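# Lift ring off stake, lay it flat in blue tray

## Task

Remove the ring from the stake and set it down so it rests flat on the bottom of the blue tray.

## Robot and tools

Robot: two six-joint arms, left_arm and right_arm, facing each other across a table. Each has a two-finger parallel gripper and a wrist camera (cam_left_wrist, cam_right_wrist, both 896x504). Base positions in the scene frame: left_arm at (-0.005, +0.460, +0.128) m on the +y side, right_arm at (-0.015, -0.464, +0.124) m. Arm names do not match image sides.

Frames: the scene frame has its origin at the table centre, +z up, table surface at z = +0.020 m. Every hand pose, velocity and Hand target an arm reports is in that arm's own base frame. Motion offsets, by contrast, are taken along the current Hand target's own axes: +x runs out along the fingers, y is the direction the fingers open and close. end_effector_position is the point between the fingers, 3 to 4 cm short of the tips; only the last 1.5 cm of each finger face is flat. Reported positions can be a few cm wrong, worse at long reach; gravity and friction can leave the hand low, short or tilted, and tiny moves may not happen or go astray, so check the pose after each motion.

execute_actions(actions, cameras): actions is a list of actions; each action is a table of 1 to 15 rows, each row one 1/30 s step; a short table repeats its last row to fill 15 steps. Every row holds 14 numbers in [-1, 1]: left_arm dx, dy, dz, rx, ry, rz, opening, then the same seven for right_arm, always both arms. The six pose numbers are an offset from that arm's Hand target as it was when the action began, not from the prior row; 1.0 equals 0.6 m or 180 degrees, and rx, ry, rz form one rotation vector. A new action or call starts from the updated Hand target, so repeating an offset keeps moving. All zeros re-request the current Hand target (useful when the hand settled short). Opening is absolute: +1 is 0.080 m wide, -1 closed; empty fingers touch near -0.78. Closing fully takes at least about 0.6 s. Commanded orientation is clipped each step to 32 degrees from the measured one. cameras: list of names, ["all"], [] for none, or omitted/null (all if actions is empty, otherwise none); a bad name voids the call. An empty actions list just reports state and images.

move(target, speed, blend, opening_speed, grip_force, blocking, cameras): target is one 14-number row as above, or a list of up to 15 such rows, every one an offset from the same starting Hand targets (not chained). Grippers follow straight lines with no obstacle avoidance, all arms finishing together, total capped at 10 s. speed: m/s, 0.002 to 4.3, default 0.25, one value or one per target; rotation limited to twice that in rad/s. blend: metres of corner rounding per waypoint; 0 means stop at each. opening_speed: rate on the -1..+1 scale per second, at least 0.2. grip_force: newtons per finger pad, 8 to 34, one value or one per arm; it persists. blocking=false returns after about 0.5 s while motion continues. Opening changes in the first target apply at once; later ones apply on arrival once everything is still. The result adds a move: line naming the ending (done, off_target, moving, held, blocked, fault) and any limits (paced means a pose was clipped, held means steps were withheld). blocked means that arm stopped far from its goal, likely against something, and now holds there.

wait(seconds 0 to 10): lets time pass with last commands held; a running move continues. stop(): brakes a running move; fast motion needs room to brake. zoom_image(camera, region): camera is cam_left_wrist or cam_right_wrist, region [x0, y0, x1, y1] pixels from the top-left of its latest image, at most 504 by 504. read_manual(section): licence text only. finished_scene(scene): the current scene's number; irreversible, and the ring must stay in place with the robot released.

Result lines: end_effector_position (m), end_effector_quat_wxyz, linear and angular velocities (omitted when joint velocities are within noise); Hand target; Tool commands; grip_measured on the opening scale (about 2 mm error, reads narrower than a squeezed part); grip_effort_n, motor effort in N, negative closing, not pad force; Joint positions (last number per arm is finger opening in m); Joint torques and External joint torques (positive toward larger joint angle); Motor temperatures; step readings of hand position for action calls. To grip, command roughly 0.08 below grip_measured at first contact for full force, less for a lighter hold.

Avoid: dropping the ring or releasing it while moving; fast contacts and pressing targets far past a surface (stake, tray, table); any touch between the arms or their cameras and cable; closing on the other gripper; contact torque at load limits (waist 17.2, shoulder and elbow 21.3, wrist pitch 5.61, wrist yaw 5.59, wrist roll 5.24 N m), which freezes the arm 10 s; huge single-step targets (over-speed fault); paths near an arm's own base; long stretched holds that heat motors (MOTOR HOT at 50 C, fault at 95 C). Anything leaving the table fails the task. Loose objects may get nudged occasionally.

Each tool is called after ">>>" as name([rows], argument=value, ...), one row to a line, values as JSON.

## Session

>>> execute_actions(actions=[])

Scene clock: 0.00 s.
left_arm: end_effector_position=(+0.3106, -0.0253, +0.1904) grip_measured=+1.000 grip_effort_n=n/a end_effector_quat_wxyz=(+0.817, +0.288, +0.304, -0.397) | right_arm: end_effector_position=(+0.2024, +0.0663, +0.1705) grip_measured=+1.000 grip_effort_n=n/a end_effector_quat_wxyz=(+0.768, -0.130, +0.308, +0.547)
Joint positions: left_arm=[0.193 1.321 1.079 -0.824 0.595 1.132 0.08] | right_arm=[-0.273 1.205 0.889 -1.255 -0.907 -1.397 0.08]
Joint velocities: within noise
Joint torques (N m): no reading
External joint torques (N m): no reading
Motor temperatures (°C): left_arm=[29 29 30 30 33 32] | right_arm=[28 30 27 30 30 33]
Heat: left arm: hottest wrist yaw 33 °C (+0.0 °C/min); right arm: hottest wrist roll 33 °C (+0.0 °C/min).
Hand target: left_arm +0.3106, -0.0254, +0.1907; +0.817, +0.288, +0.303, -0.397 | right_arm +0.2026, +0.0665, +0.1711; +0.768, -0.131, +0.307, +0.547
Tool commands: left_gripper/opening=+1.0 right_gripper/opening=+1.0

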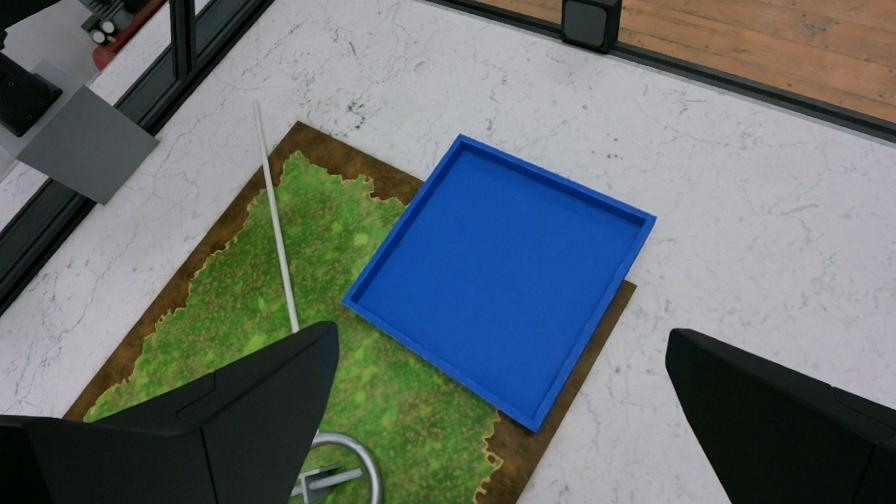

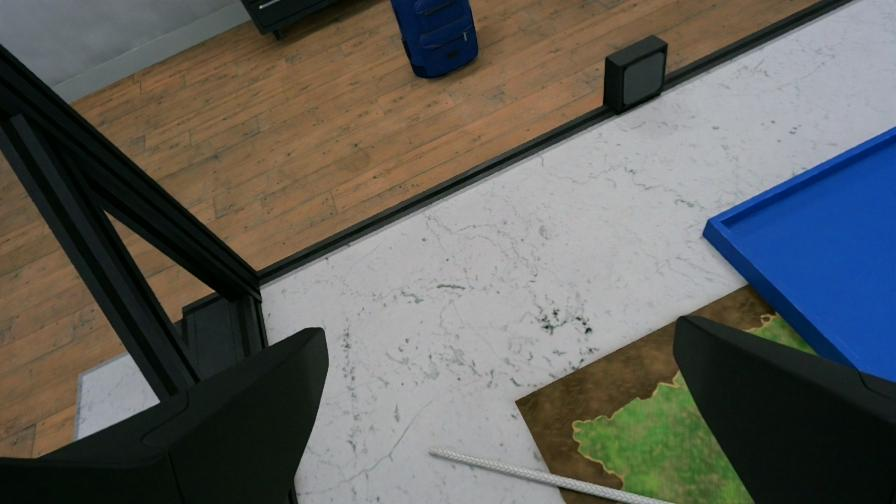

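>>> move(target=[-0.012,0.258,-0.028,-0.331,0.248,0.053,1,0,0,0,0,0,0,1], cameras=["cam_left_wrist"])

Scene clock: 29.00 s.
left_arm: end_effector_position=(+0.4278, +0.0684, +0.2242) grip_measured=+1.000 grip_effort_n=-2.1 end_effector_quat_wxyz=(+0.778, +0.013, +0.628, +0.008) | right_arm: end_effector_position=(+0.2024, +0.0663, +0.1705) grip_measured=+1.000 grip_effort_n=-0.7 end_effector_quat_wxyz=(+0.768, -0.130, +0.308, +0.547)
Joint positions: left_arm=[0.161 2.128 2.338 -1.565 0.006 0.168 0.08] | right_arm=[-0.273 1.205 0.889 -1.255 -0.907 -1.397 0.08]
Joint torques (N m): left_arm=[0.14 -7.42 6.17 0.4 -0.18 -0.1] | right_arm=[-0.03 -2.98 4.7 0.52 -0.65 -0.01]
External joint torques (N m): left_arm=[0.2 2.36 0.57 -0.3 -0.19 -0.1] | right_arm=[-0.03 -0.12 -0.86 0.22 -0.11 0]
Heat: left arm: hottest wrist yaw 33 °C (+0.0 °C/min); right arm: hottest wrist roll 33 °C (+0.0 °C/min).
Hand target: left_arm +0.4300, +0.0703, +0.2205; +0.708, +0.001, +0.706, -0.001 | right_arm +0.2026, +0.0665, +0.1711; +0.768, -0.131, +0.307, +0.547
Off the commanded pose: left_arm 0.005 m, 12 deg | right_arm 0.001 m, 0 deg.
joint sent to its limit (left arm) — joint 4 (wrist pitch), lower limit. The joint targets are off in orientation, not in position.
move: off_target (left_arm)
Images, in order (width x height): cam_left_wrist 896x504.

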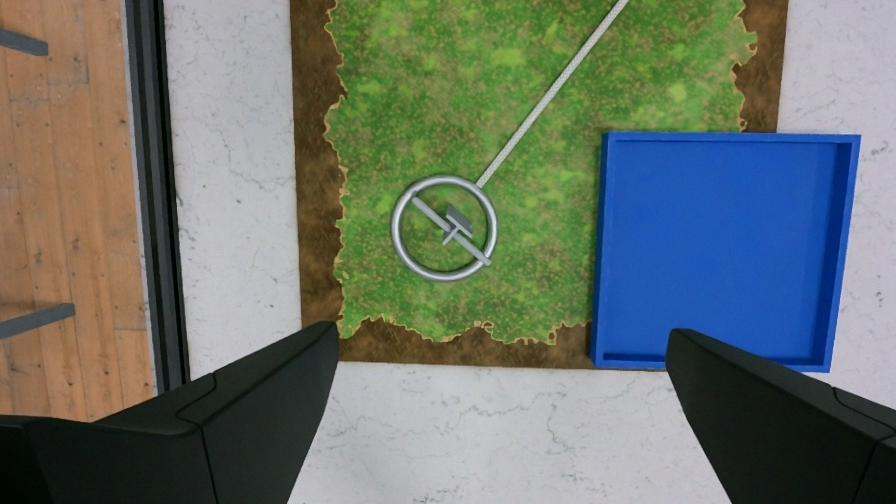

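>>> zoom_image(camera="cam_left_wrist", region=[350, 130, 550, 310])

Scaled by 2.520 from the camera's 896x504 image, which has a finer 1280x720 frame.

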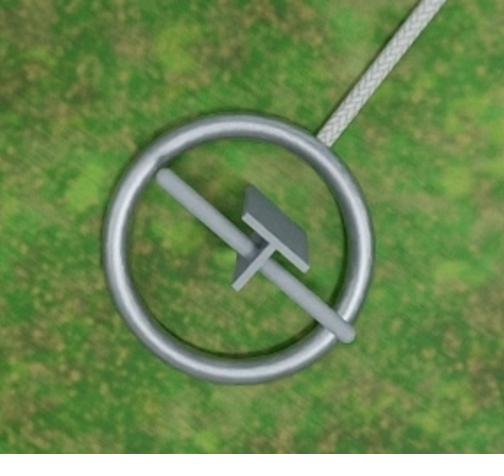

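>>> move(target=[0.35,0.017,-0.317,0,-0.47,0,1,0,0,0,0,0,0,1], cameras=["cam_left_wrist"])

>>> zoom_image(camera="cam_left_wrist", region=[300, 100, 600, 350])

Scene clock: 60.53 s.
left_arm: end_effector_position=(+0.2416, +0.0822, +0.0114) grip_measured=+1.000 grip_effort_n=-1.6 end_effector_quat_wxyz=(+0.985, -0.003, +0.155, -0.070) | right_arm: end_effector_position=(+0.2024, +0.0663, +0.1705) grip_measured=+1.000 grip_effort_n=-0.2 end_effector_quat_wxyz=(+0.768, -0.130, +0.308, +0.547)
Joint positions: left_arm=[0.802 2.083 0.011 1.57 0.885 0.373 0.08] | right_arm=[-0.273 1.205 0.889 -1.255 -0.907 -1.397 0.08]
Joint torques (N m): left_arm=[0.05 -2.61 -0.34 1.61 0.46 0.15] | right_arm=[0 -2.94 4.63 0.53 -0.66 0]
External joint torques (N m): left_arm=[0.04 1.34 -0.46 0.16 0.22 0.14] | right_arm=[0 -0.03 -0.96 0.24 -0.12 0.01]
Motor temperatures (°C): left_arm=[29 36 35 32 33 32] | right_arm=[28 31 30 30 30 33]
Heat: left arm: hottest shoulder 36 °C (+7.1 °C/min); right arm: hottest wrist roll 33 °C (+0.0 °C/min).
Hand target: left_arm +0.2404, +0.0807, +0.0101; +0.999, +0.000, +0.046, -0.001 | right_arm +0.2026, +0.0665, +0.1711; +0.768, -0.131, +0.307, +0.547
Off the commanded pose: left_arm 0.002 m, 15 deg | right_arm 0.001 m, 0 deg.
joint sent to its limit (left arm) — joint 3 (elbow), lower limit, where the elbow is as bent as it goes; joint 4 (wrist pitch), upper limit. The joint targets are off in orientation, not in position.
move: off_target (left_arm)
Images, in order (width x height): cam_left_wrist 896x504.

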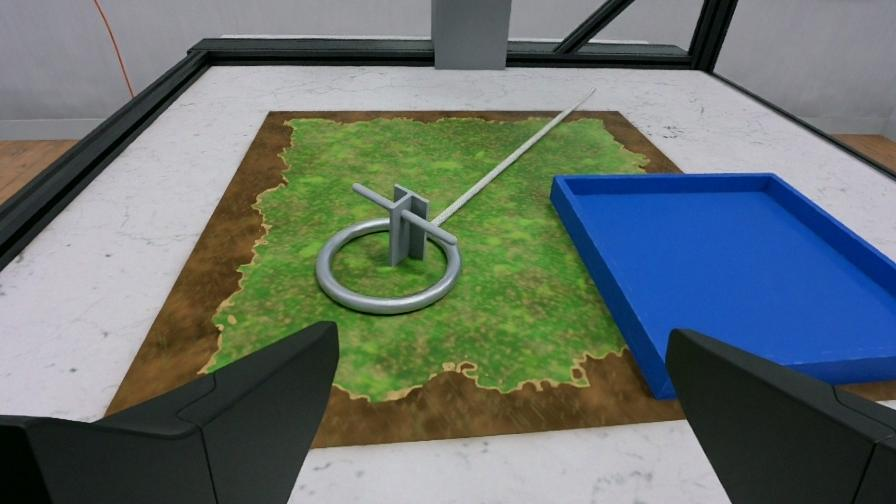

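Scaled by 1.680 from the camera's 896x504 image, which has a finer 1280x720 frame.

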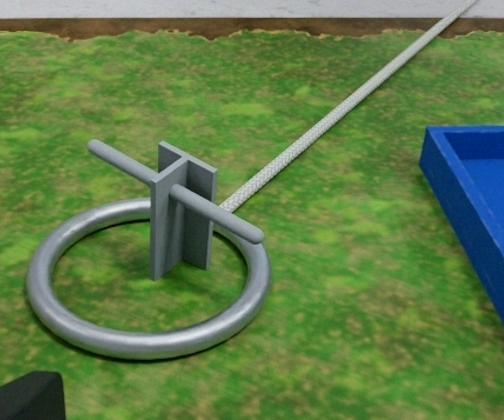

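>>> move(target=[0.261,0.05,0.108,-0.224,0.439,0.205,-0.2,0,0,0,0,0,0,1], cameras=["cam_left_wrist"])

Scene clock: 116.23 s.
left_arm: end_effector_position=(+0.4014, +0.1109, +0.0645) grip_measured=-0.196 grip_effort_n=-19.8 end_effector_quat_wxyz=(+0.644, -0.298, +0.638, +0.297) | right_arm: end_effector_position=(+0.2024, +0.0663, +0.1705) grip_measured=+1.000 grip_effort_n=-0.2 end_effector_quat_wxyz=(+0.768, -0.130, +0.308, +0.547)
Joint positions: left_arm=[0.27 2.155 1.752 -1.159 0 -0.6 0.026] | right_arm=[-0.273 1.205 0.889 -1.255 -0.907 -1.397 0.08]
Joint torques (N m): left_arm=[-0.25 -7.46 6.18 0.05 -0.08 -0.12] | right_arm=[-0.02 -2.88 4.76 0.53 -0.64 0.01]
External joint torques (N m): left_arm=[-0.19 2.61 0.43 -0.3 -0.05 -0.12] | right_arm=[-0.01 0.03 -0.86 0.23 -0.11 0.02]
Heat: left arm: hottest wrist pitch 35 °C (+4.1 °C/min); right arm: hottest wrist roll 33 °C (+0.0 °C/min).
Hand target: left_arm +0.4023, +0.1105, +0.0602; +0.640, -0.298, +0.642, +0.299 | right_arm +0.2026, +0.0665, +0.1711; +0.768, -0.131, +0.307, +0.547
Off the commanded pose: left_arm 0.004 m, 1 deg | right_arm 0.001 m, 0 deg.
move: done
Images, in order (width x height): cam_left_wrist 896x504.

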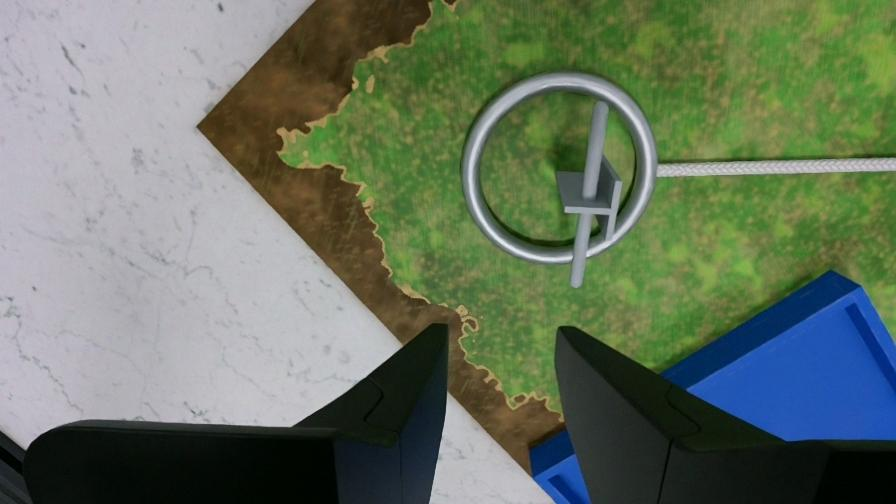

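>>> move(target=[0.12,0.008,0.027,0,0,0,-0.5,0,0,0,0,0,0,1], cameras=["cam_left_wrist"])

Scene clock: 154.77 s.
left_arm: end_effector_position=(+0.4103, +0.1261, -0.0058) grip_measured=-0.496 grip_effort_n=-19.8 end_effector_quat_wxyz=(+0.644, -0.300, +0.637, +0.299) | right_arm: end_effector_position=(+0.2024, +0.0663, +0.1705) grip_measured=+1.000 grip_effort_n=-0.7 end_effector_quat_wxyz=(+0.768, -0.130, +0.308, +0.547)
Joint positions: left_arm=[0.298 2.28 1.669 -0.95 0 -0.576 0.013] | right_arm=[-0.273 1.205 0.889 -1.255 -0.907 -1.397 0.08]
Joint torques (N m): left_arm=[0.02 -8.29 4.74 0.44 -0.09 0.12] | right_arm=[-0.01 -2.97 4.69 0.52 -0.64 0.01]
External joint torques (N m): left_arm=[0.02 2.26 -0.74 0.07 -0.05 0.12] | right_arm=[-0.02 -0.11 -0.83 0.24 -0.11 0.01]
Heat: left arm: hottest shoulder 38 °C (+5.0 °C/min); right arm: hottest wrist roll 33 °C (+0.0 °C/min).
Hand target: left_arm +0.4088, +0.1260, -0.0119; +0.640, -0.298, +0.642, +0.299 | right_arm +0.2026, +0.0665, +0.1711; +0.768, -0.131, +0.307, +0.547
Off the commanded pose: left_arm 0.006 m, 1 deg | right_arm 0.001 m, 0 deg.
move: done
Images, in order (width x height): cam_left_wrist 896x504.

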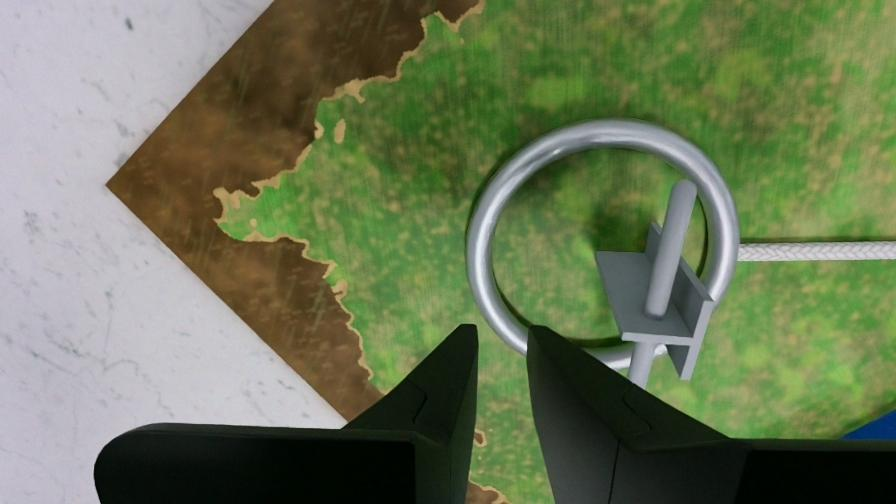

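>>> move([
  [0.0,0.02,0.001,0,0,-0.083,-0.5,0,0,0,0,0,0,1],
  [0.1,0.02,0.001,0,0,-0.083,-0.5,0,0,0,0,0,0,1],
], cameras=["cam_left_wrist"], speed=0.12)

Scene clock: 172.50 s.
left_arm: end_effector_position=(+0.4034, +0.1361, -0.0636) grip_measured=-0.496 grip_effort_n=-19.8 end_effector_quat_wxyz=(+0.680, -0.379, +0.590, +0.214) | right_arm: end_effector_position=(+0.2024, +0.0663, +0.1705) grip_measured=+1.000 grip_effort_n=-0.7 end_effector_quat_wxyz=(+0.768, -0.130, +0.308, +0.547)
Joint positions: left_arm=[0.406 2.293 1.402 -0.543 0.229 -0.483 0.013] | right_arm=[-0.273 1.205 0.889 -1.255 -0.907 -1.397 0.08]
Joint torques (N m): left_arm=[0.03 -7.33 3.94 0.65 0.23 0.12] | right_arm=[0.01 -2.98 4.7 0.53 -0.64 -0.03]
External joint torques (N m): left_arm=[0.03 2.75 -0.98 0.09 0.12 0.11] | right_arm=[0.01 -0.1 -0.89 0.24 -0.1 -0.02]
Heat: left arm: hottest shoulder 40 °C (+8.1 °C/min); right arm: hottest wrist roll 33 °C (+0.0 °C/min).
Hand target: left_arm +0.3998, +0.1341, -0.0718; +0.673, -0.379, +0.598, +0.213 | right_arm +0.2026, +0.0665, +0.1711; +0.768, -0.131, +0.307, +0.547
Off the commanded pose: left_arm 0.009 m, 1 deg | right_arm 0.001 m, 0 deg.
move: off_target (left_arm)
Images, in order (width x height): cam_left_wrist 896x504.

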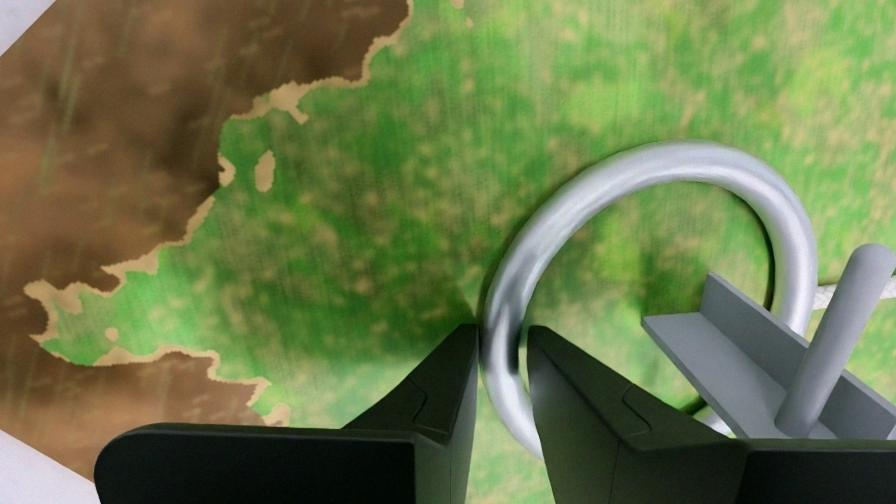

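>>> move([
  [0.008,0.002,0,0,0,0,-0.5,0,0,0,0,0,0,1],
  [0.008,0.002,0,0,0,0,-0.95,0,0,0,0,0,0,1],
], opening_speed=0.6, cameras=["cam_left_wrist"])

Scene clock: 180.80 s.
left_arm: end_effector_position=(+0.4031, +0.1367, -0.0648) grip_measured=-0.614 grip_effort_n=-83.5 end_effector_quat_wxyz=(+0.680, -0.379, +0.590, +0.214) | right_arm: end_effector_position=(+0.2024, +0.0663, +0.1705) grip_measured=+1.000 grip_effort_n=-0.7 end_effector_quat_wxyz=(+0.768, -0.130, +0.308, +0.547)
Joint positions: left_arm=[0.407 2.296 1.4 -0.538 0.229 -0.483 0.007] | right_arm=[-0.273 1.205 0.889 -1.255 -0.907 -1.397 0.08]
Joint torques (N m): left_arm=[-0.18 -6.28 3.81 1.33 0.2 0.13] | right_arm=[-0.07 -2.97 4.74 0.51 -0.64 -0.01]
External joint torques (N m): left_arm=[-0.04 3.78 -1.06 0.78 0.07 0.11] | right_arm=[-0.07 -0.06 -0.87 0.21 -0.1 -0.01]
Heat: left arm: hottest shoulder 39 °C (+5.0 °C/min); right arm: hottest wrist roll 33 °C (+0.0 °C/min).
Hand target: left_arm +0.3999, +0.1340, -0.0768; +0.673, -0.379, +0.598, +0.213 | right_arm +0.2026, +0.0665, +0.1711; +0.768, -0.131, +0.307, +0.547
Off the commanded pose: left_arm 0.013 m, 1 deg | right_arm 0.001 m, 0 deg.
move: off_target (left_arm); target 2's new opening was sent with left_arm's hand 0.013 m and 1 deg from that target
Images, in order (width x height): cam_left_wrist 896x504.

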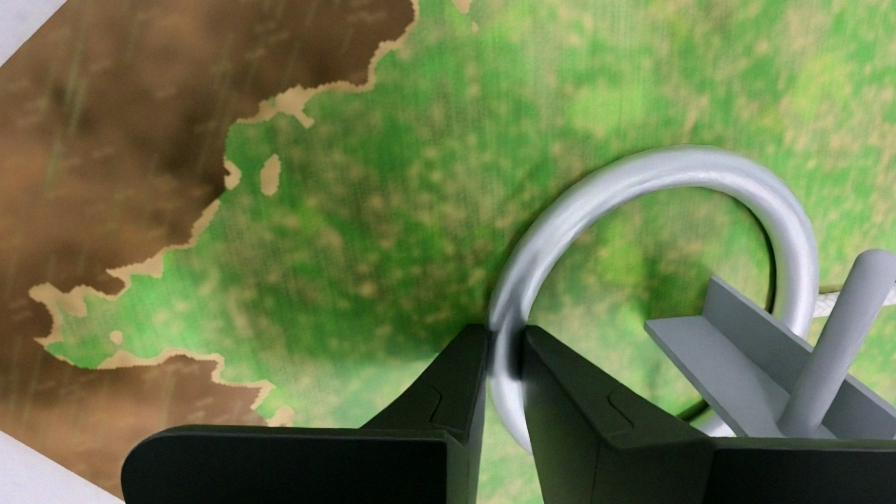

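>>> move(target=[-0.036,-0.015,0.01,0,0,0,-0.95,0,0,0,0,0,0,1], speed=0.06, cameras=["cam_left_wrist"])

Scene clock: 192.30 s.
left_arm: end_effector_position=(+0.4024, +0.1361, -0.0576) grip_measured=-0.614 grip_effort_n=-83.5 end_effector_quat_wxyz=(+0.669, -0.380, +0.601, +0.216) | right_arm: end_effector_position=(+0.2024, +0.0663, +0.1705) grip_measured=+1.000 grip_effort_n=-0.7 end_effector_quat_wxyz=(+0.768, -0.130, +0.308, +0.547)
Joint positions: left_arm=[0.407 2.296 1.44 -0.61 0.229 -0.483 0.007] | right_arm=[-0.273 1.205 0.889 -1.255 -0.907 -1.397 0.08]
Joint torques (N m): left_arm=[-0.13 -9.98 5.7 0.27 0.19 0.11] | right_arm=[-0.05 -2.99 4.66 0.52 -0.64 -0.01]
External joint torques (N m): left_arm=[-0.15 0.04 0.8 -0.23 0.08 0.1] | right_arm=[-0.05 -0.16 -0.87 0.23 -0.12 -0.01]
Heat: left arm: hottest shoulder 39 °C (+3.0 °C/min); right arm: hottest wrist roll 33 °C (+0.0 °C/min).
Hand target: left_arm +0.4063, +0.1366, -0.0536; +0.674, -0.379, +0.598, +0.213 | right_arm +0.2026, +0.0665, +0.1711; +0.768, -0.131, +0.307, +0.547
Off the commanded pose: left_arm 0.006 m, 1 deg | right_arm 0.001 m, 0 deg.
move: done
Images, in order (width x height): cam_left_wrist 896x504.

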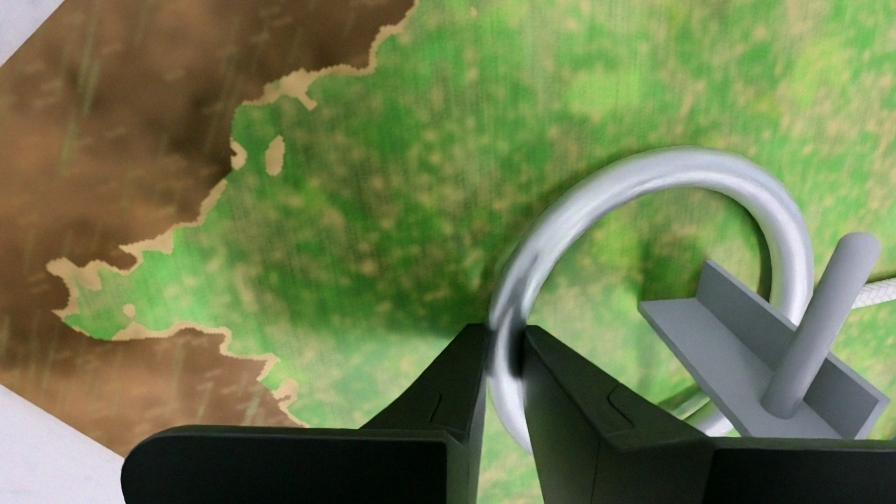

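>>> move(target=[-0.023,-0.006,-0.013,0,-0.139,0,-0.95,0,0,0,0,0,0,1], speed=0.06, cameras=["cam_left_wrist"])

Scene clock: 207.73 s.
left_arm: end_effector_position=(+0.3987, +0.1301, -0.0464) grip_measured=-0.614 grip_effort_n=-83.5 end_effector_quat_wxyz=(+0.782, -0.324, +0.447, +0.290) | right_arm: end_effector_position=(+0.2024, +0.0663, +0.1705) grip_measured=+1.000 grip_effort_n=-0.2 end_effector_quat_wxyz=(+0.768, -0.130, +0.308, +0.547)
Joint positions: left_arm=[0.306 2.082 1.008 -0.018 -0.026 -0.613 0.007] | right_arm=[-0.273 1.205 0.889 -1.255 -0.907 -1.397 0.08]
Joint torques (N m): left_arm=[-0.06 -10.22 3.95 1.42 -0.23 -0.12] | right_arm=[-0.03 -2.93 4.66 0.51 -0.64 -0.04]
External joint torques (N m): left_arm=[-0.06 -1.6 -0.85 0.33 -0.18 -0.13] | right_arm=[-0.02 -0.09 -0.93 0.19 -0.11 -0.03]
Motor temperatures (°C): left_arm=[29 43 34 33 33 32] | right_arm=[28 32 31 30 31 33]
Heat: left arm: hottest shoulder 43 °C (+5.0 °C/min); right arm: hottest wrist roll 33 °C (+0.0 °C/min).
Hand target: left_arm +0.4012, +0.1307, -0.0393; +0.787, -0.324, +0.438, +0.290 | right_arm +0.2026, +0.0665, +0.1711; +0.768, -0.131, +0.307, +0.547
Off the commanded pose: left_arm 0.008 m, 1 deg | right_arm 0.001 m, 0 deg.
move: done
Images, in order (width x height): cam_left_wrist 896x504.

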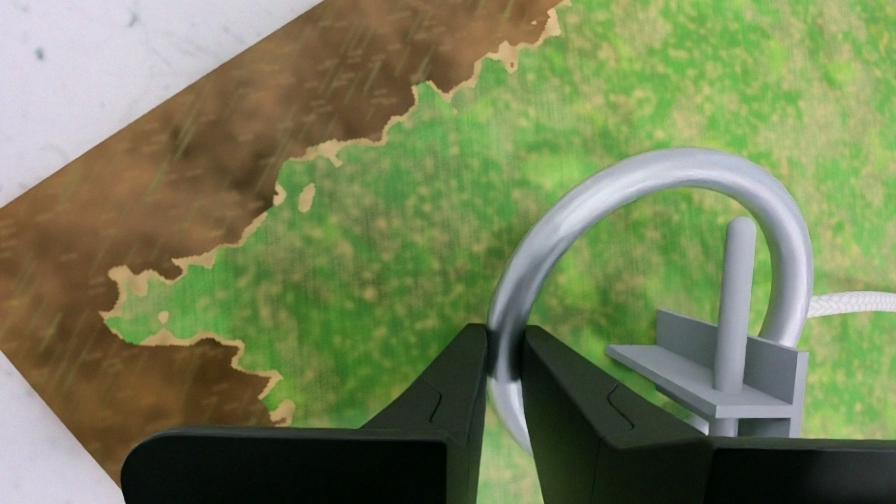

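>>> move([
  [-0.019,-0.0055,0.009,0,0,0,-0.95,0,0,0,0,0,0,1],
  [-0.033,-0.0122,-0.025,0,0,0,-0.95,0,0,0,0,0,0,1],
], speed=0.06, cameras=["cam_left_wrist"])

Scene clock: 240.67 s.
left_arm: end_effector_position=(+0.3881, +0.1106, -0.0327) grip_measured=-0.614 grip_effort_n=-83.5 end_effector_quat_wxyz=(+0.782, -0.323, +0.447, +0.290) | right_arm: end_effector_position=(+0.2024, +0.0663, +0.1705) grip_measured=+1.000 grip_effort_n=-0.7 end_effector_quat_wxyz=(+0.768, -0.130, +0.308, +0.547)
Joint positions: left_arm=[0.259 1.998 0.946 -0.04 -0.048 -0.654 0.007] | right_arm=[-0.273 1.205 0.889 -1.255 -0.907 -1.397 0.08]
Joint torques (N m): left_arm=[-0.16 -9.55 4.07 1.39 -0.23 -0.11] | right_arm=[-0.02 -2.95 4.72 0.53 -0.64 -0.01]
External joint torques (N m): left_arm=[-0.14 -1.41 -0.85 0.3 -0.17 -0.12] | right_arm=[-0.03 -0.1 -0.82 0.24 -0.1 -0.01]
Heat: left arm: hottest shoulder 45 °C (+6.0 °C/min); right arm: hottest wrist roll 33 °C (+0.0 °C/min).
Hand target: left_arm +0.3902, +0.1112, -0.0262; +0.787, -0.324, +0.438, +0.290 | right_arm +0.2026, +0.0665, +0.1711; +0.768, -0.131, +0.307, +0.547
Off the commanded pose: left_arm 0.007 m, 1 deg | right_arm 0.001 m, 0 deg.
move: done
Images, in order (width x height): cam_left_wrist 896x504.

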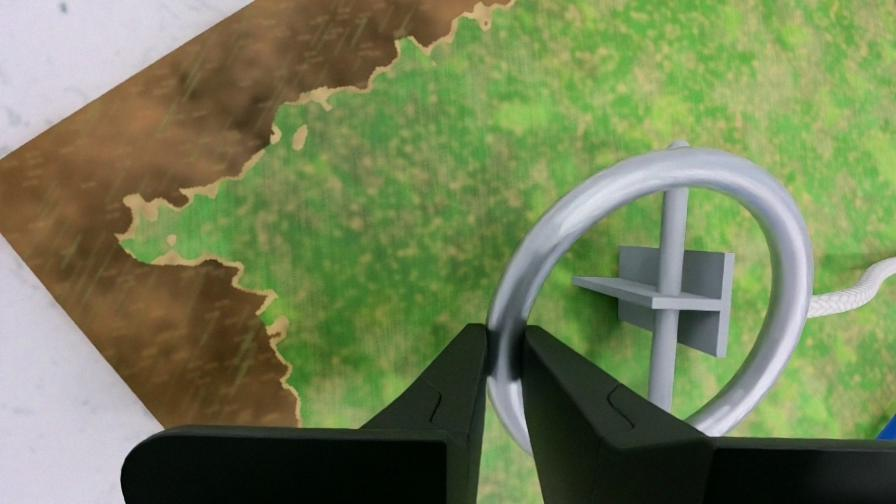

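>>> move([
  [-0.003,0,-0.006,0,0,0,-0.95,0,0,0,0,0,0,1],
  [-0.076,-0.0217,0.028,0,0,0,-0.95,0,0,0,0,0,0,1],
], speed=0.06, cameras=["cam_left_wrist"])

Scene clock: 255.63 s.
left_arm: end_effector_position=(+0.3827, +0.1069, +0.0144) grip_measured=-0.614 grip_effort_n=-83.5 end_effector_quat_wxyz=(+0.780, -0.323, +0.450, +0.291) | right_arm: end_effector_position=(+0.2024, +0.0663, +0.1705) grip_measured=+1.000 grip_effort_n=-0.7 end_effector_quat_wxyz=(+0.768, -0.130, +0.308, +0.547)
Joint positions: left_arm=[0.253 1.856 0.987 -0.231 -0.052 -0.66 0.007] | right_arm=[-0.273 1.205 0.889 -1.255 -0.907 -1.397 0.08]
Joint torques (N m): left_arm=[-0.21 -9.02 6.32 0.96 -0.24 -0.12] | right_arm=[-0.01 -2.95 4.69 0.53 -0.64 -0.01]
External joint torques (N m): left_arm=[-0.2 -1.26 0.77 -0.12 -0.18 -0.13] | right_arm=[0 -0.05 -0.95 0.23 -0.09 -0.01]
Heat: left arm: hottest shoulder 47 °C (+7.0 °C/min); right arm: hottest wrist roll 33 °C (+0.0 °C/min).
Hand target: left_arm +0.3878, +0.1081, +0.0240; +0.787, -0.324, +0.438, +0.290 | right_arm +0.2026, +0.0665, +0.1711; +0.768, -0.131, +0.307, +0.547
Off the commanded pose: left_arm 0.011 m, 2 deg | right_arm 0.001 m, 0 deg.
move: off_target (left_arm)
Images, in order (width x height): cam_left_wrist 896x504.

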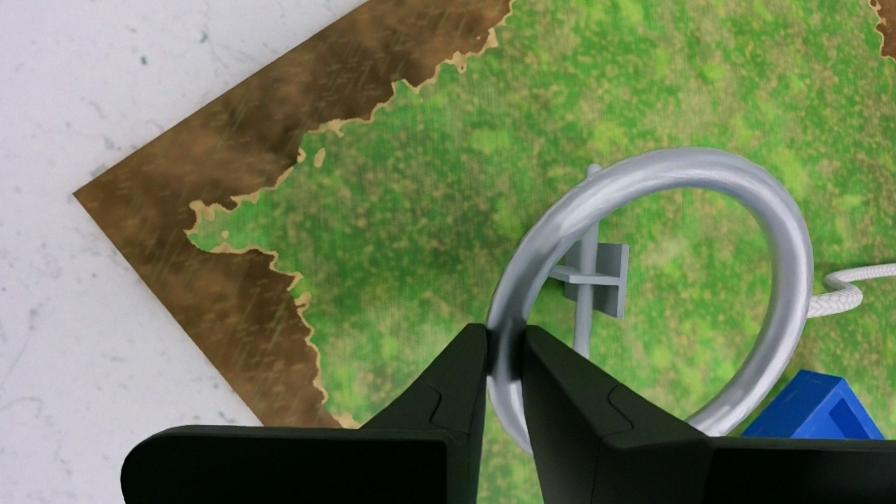

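>>> move([
  [-0.02,-0.005,0.008,0,0,0,-0.95,0,0,0,0,0,0,1],
  [-0.0885,-0.199,-0.274,0,0.139,0,-0.95,0,0,0,0,0,0,1],
], speed=0.15, blend=0.01, cameras=["cam_left_wrist"])

Scene clock: 286.93 s.
left_arm: end_effector_position=(+0.3673, -0.0996, +0.0341) grip_measured=-0.614 grip_effort_n=-83.5 end_effector_quat_wxyz=(+0.675, -0.376, +0.598, +0.214) | right_arm: end_effector_position=(+0.2024, +0.0663, +0.1705) grip_measured=+1.000 grip_effort_n=-0.7 end_effector_quat_wxyz=(+0.768, -0.130, +0.308, +0.547)
Joint positions: left_arm=[-0.219 1.892 1.207 -0.658 0.116 -1.101 0.007] | right_arm=[-0.273 1.205 0.889 -1.255 -0.907 -1.397 0.08]
Joint torques (N m): left_arm=[-0.02 -6.44 6.58 0.46 0.18 -0.11] | right_arm=[-0.03 -2.96 4.67 0.51 -0.64 0]
External joint torques (N m): left_arm=[-0.06 1.68 0.97 -0.22 0.17 -0.13] | right_arm=[-0.04 -0.08 -0.94 0.21 -0.11 0]
Heat: left arm: hottest shoulder 43 °C (-1.0 °C/min); right arm: hottest wrist roll 33 °C (+0.0 °C/min).
Hand target: left_arm +0.3700, -0.1009, +0.0342; +0.674, -0.379, +0.598, +0.213 | right_arm +0.2026, +0.0665, +0.1711; +0.768, -0.131, +0.307, +0.547
Off the commanded pose: left_arm 0.003 m, 0 deg | right_arm 0.001 m, 0 deg.
move: done; blend cut to 0.0066 m at target 1
Images, in order (width x height): cam_left_wrist 896x504.

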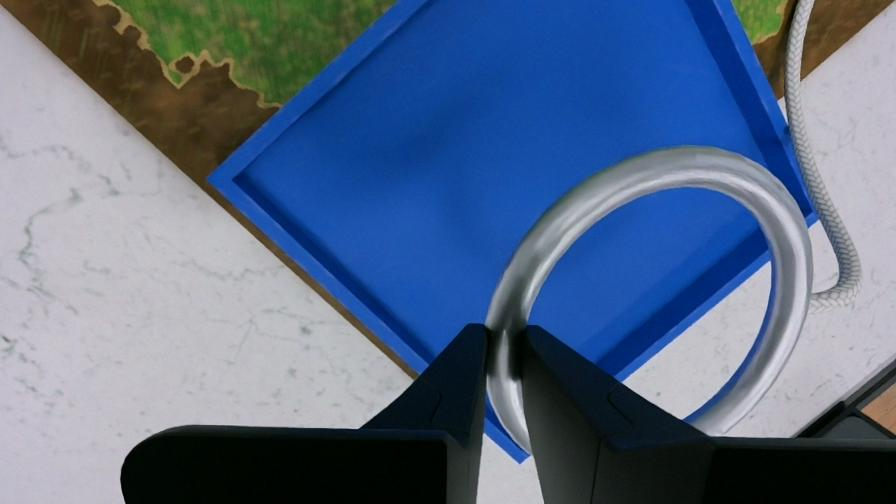

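>>> move([
  [0.130,0.035,0.008,0,0,0,-0.95,0,0,0,0,0,0,1],
  [0.158,0.042,0.008,0,0,0,-0.95,0,0,0,0,0,0,1],
], speed=[0.15,0.03], blend=[0.005,0], cameras=["cam_left_wrist"])

Scene clock: 300.13 s.
left_arm: end_effector_position=(+0.3750, -0.0977, -0.0584) grip_measured=-0.614 grip_effort_n=-83.5 end_effector_quat_wxyz=(+0.677, -0.381, +0.594, +0.212) | right_arm: end_effector_position=(+0.2024, +0.0663, +0.1705) grip_measured=+1.000 grip_effort_n=-0.7 end_effector_quat_wxyz=(+0.768, -0.130, +0.308, +0.547)
Joint positions: left_arm=[-0.209 2.113 1.094 -0.314 0.119 -1.096 0.007] | right_arm=[-0.273 1.205 0.889 -1.255 -0.907 -1.397 0.08]
Joint torques (N m): left_arm=[0.08 -6.46 3.71 1.13 0.15 0.11] | right_arm=[-0.01 -2.94 4.72 0.52 -0.63 -0.01]
External joint torques (N m): left_arm=[0.12 2.16 -0.91 0.43 0.13 0.1] | right_arm=[-0.01 -0.07 -0.84 0.22 -0.1 0]
Heat: left arm: hottest shoulder 43 °C (-2.0 °C/min); right arm: hottest wrist roll 33 °C (+0.0 °C/min).
Hand target: left_arm +0.3730, -0.0973, -0.0639; +0.674, -0.379, +0.598, +0.213 | right_arm +0.2026, +0.0665, +0.1711; +0.768, -0.131, +0.307, +0.547
Off the commanded pose: left_arm 0.006 m, 1 deg | right_arm 0.001 m, 0 deg.
move: done
Images, in order (width x height): cam_left_wrist 896x504.

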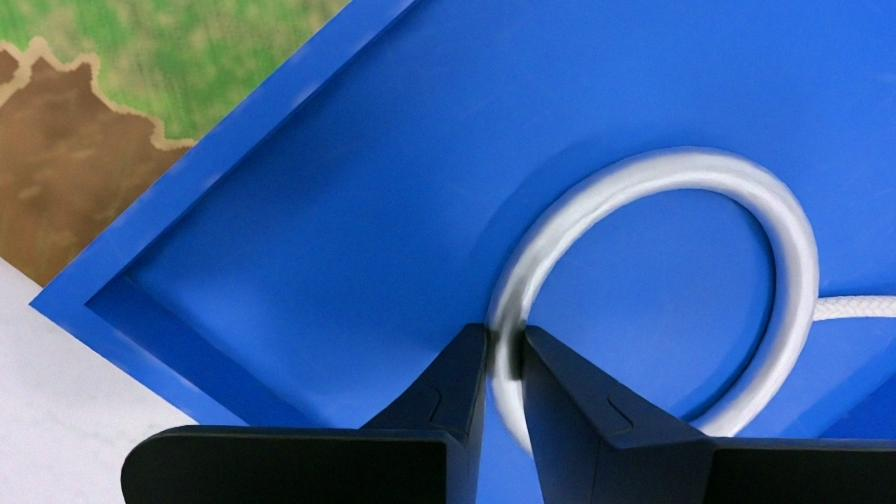

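Near-contact; lower 2 mm more, open, retract.

>>> move([
  [0.008,0.002,0,0,0,0,-0.95,0,0,0,0,0,0,1],
  [0.008,0.002,0,0,0,0,-0.45,0,0,0,0,0,0,1],
  [-0.16,-0.043,0,0,0,0,-0.45,0,0,0,0,0,0,1],
], speed=[0.03,0.03,0.1], opening_speed=0.5, cameras=["cam_left_wrist"])

Scene clock: 309.60 s.
left_arm: end_effector_position=(+0.3710, -0.0976, +0.0303) grip_measured=-0.454 grip_effort_n=17.0 end_effector_quat_wxyz=(+0.670, -0.378, +0.602, +0.216) | right_arm: end_effector_position=(+0.2024, +0.0663, +0.1705) grip_measured=+1.000 grip_effort_n=-0.7 end_effector_quat_wxyz=(+0.768, -0.130, +0.308, +0.547)
Joint positions: left_arm=[-0.209 1.917 1.228 -0.666 0.124 -1.096 0.015] | right_arm=[-0.273 1.205 0.889 -1.255 -0.907 -1.397 0.08]
Joint torques (N m): left_arm=[0.07 -8.77 5.93 0.36 -0.02 0.11] | right_arm=[0 -2.94 4.68 0.51 -0.63 -0.02]
External joint torques (N m): left_arm=[0.03 -0.49 0.26 -0.34 -0.04 0.1] | right_arm=[-0.01 -0.08 -0.89 0.22 -0.1 -0.01]
Heat: left arm: hottest shoulder 42 °C (-4.0 °C/min); right arm: hottest wrist roll 33 °C (+0.0 °C/min).
Hand target: left_arm +0.3733, -0.0974, +0.0355; +0.674, -0.379, +0.598, +0.213 | right_arm +0.2026, +0.0665, +0.1711; +0.768, -0.131, +0.307, +0.547
Off the commanded pose: left_arm 0.006 m, 1 deg | right_arm 0.001 m, 0 deg.
move: done; target 2's new opening was sent with left_arm's hand 0.010 m and 1 deg from that target
Images, in order (width x height): cam_left_wrist 896x504.

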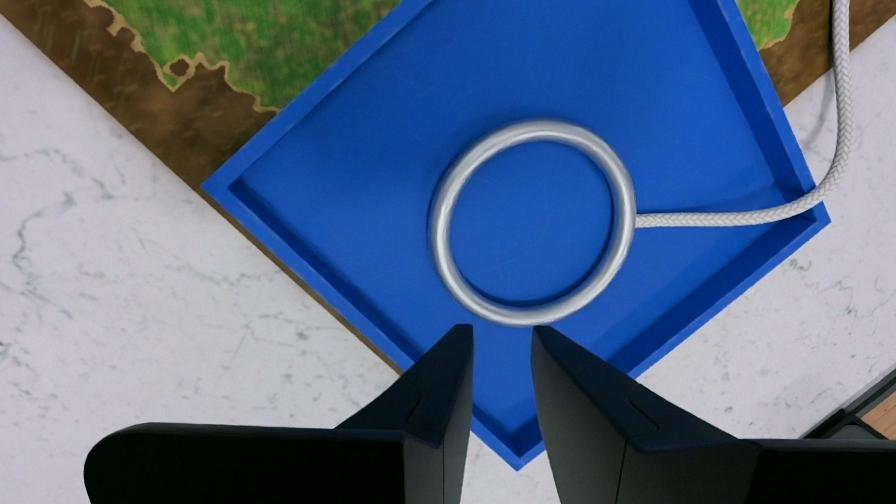

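>>> finished_scene(scene=2)

The scene is finished: the task was done.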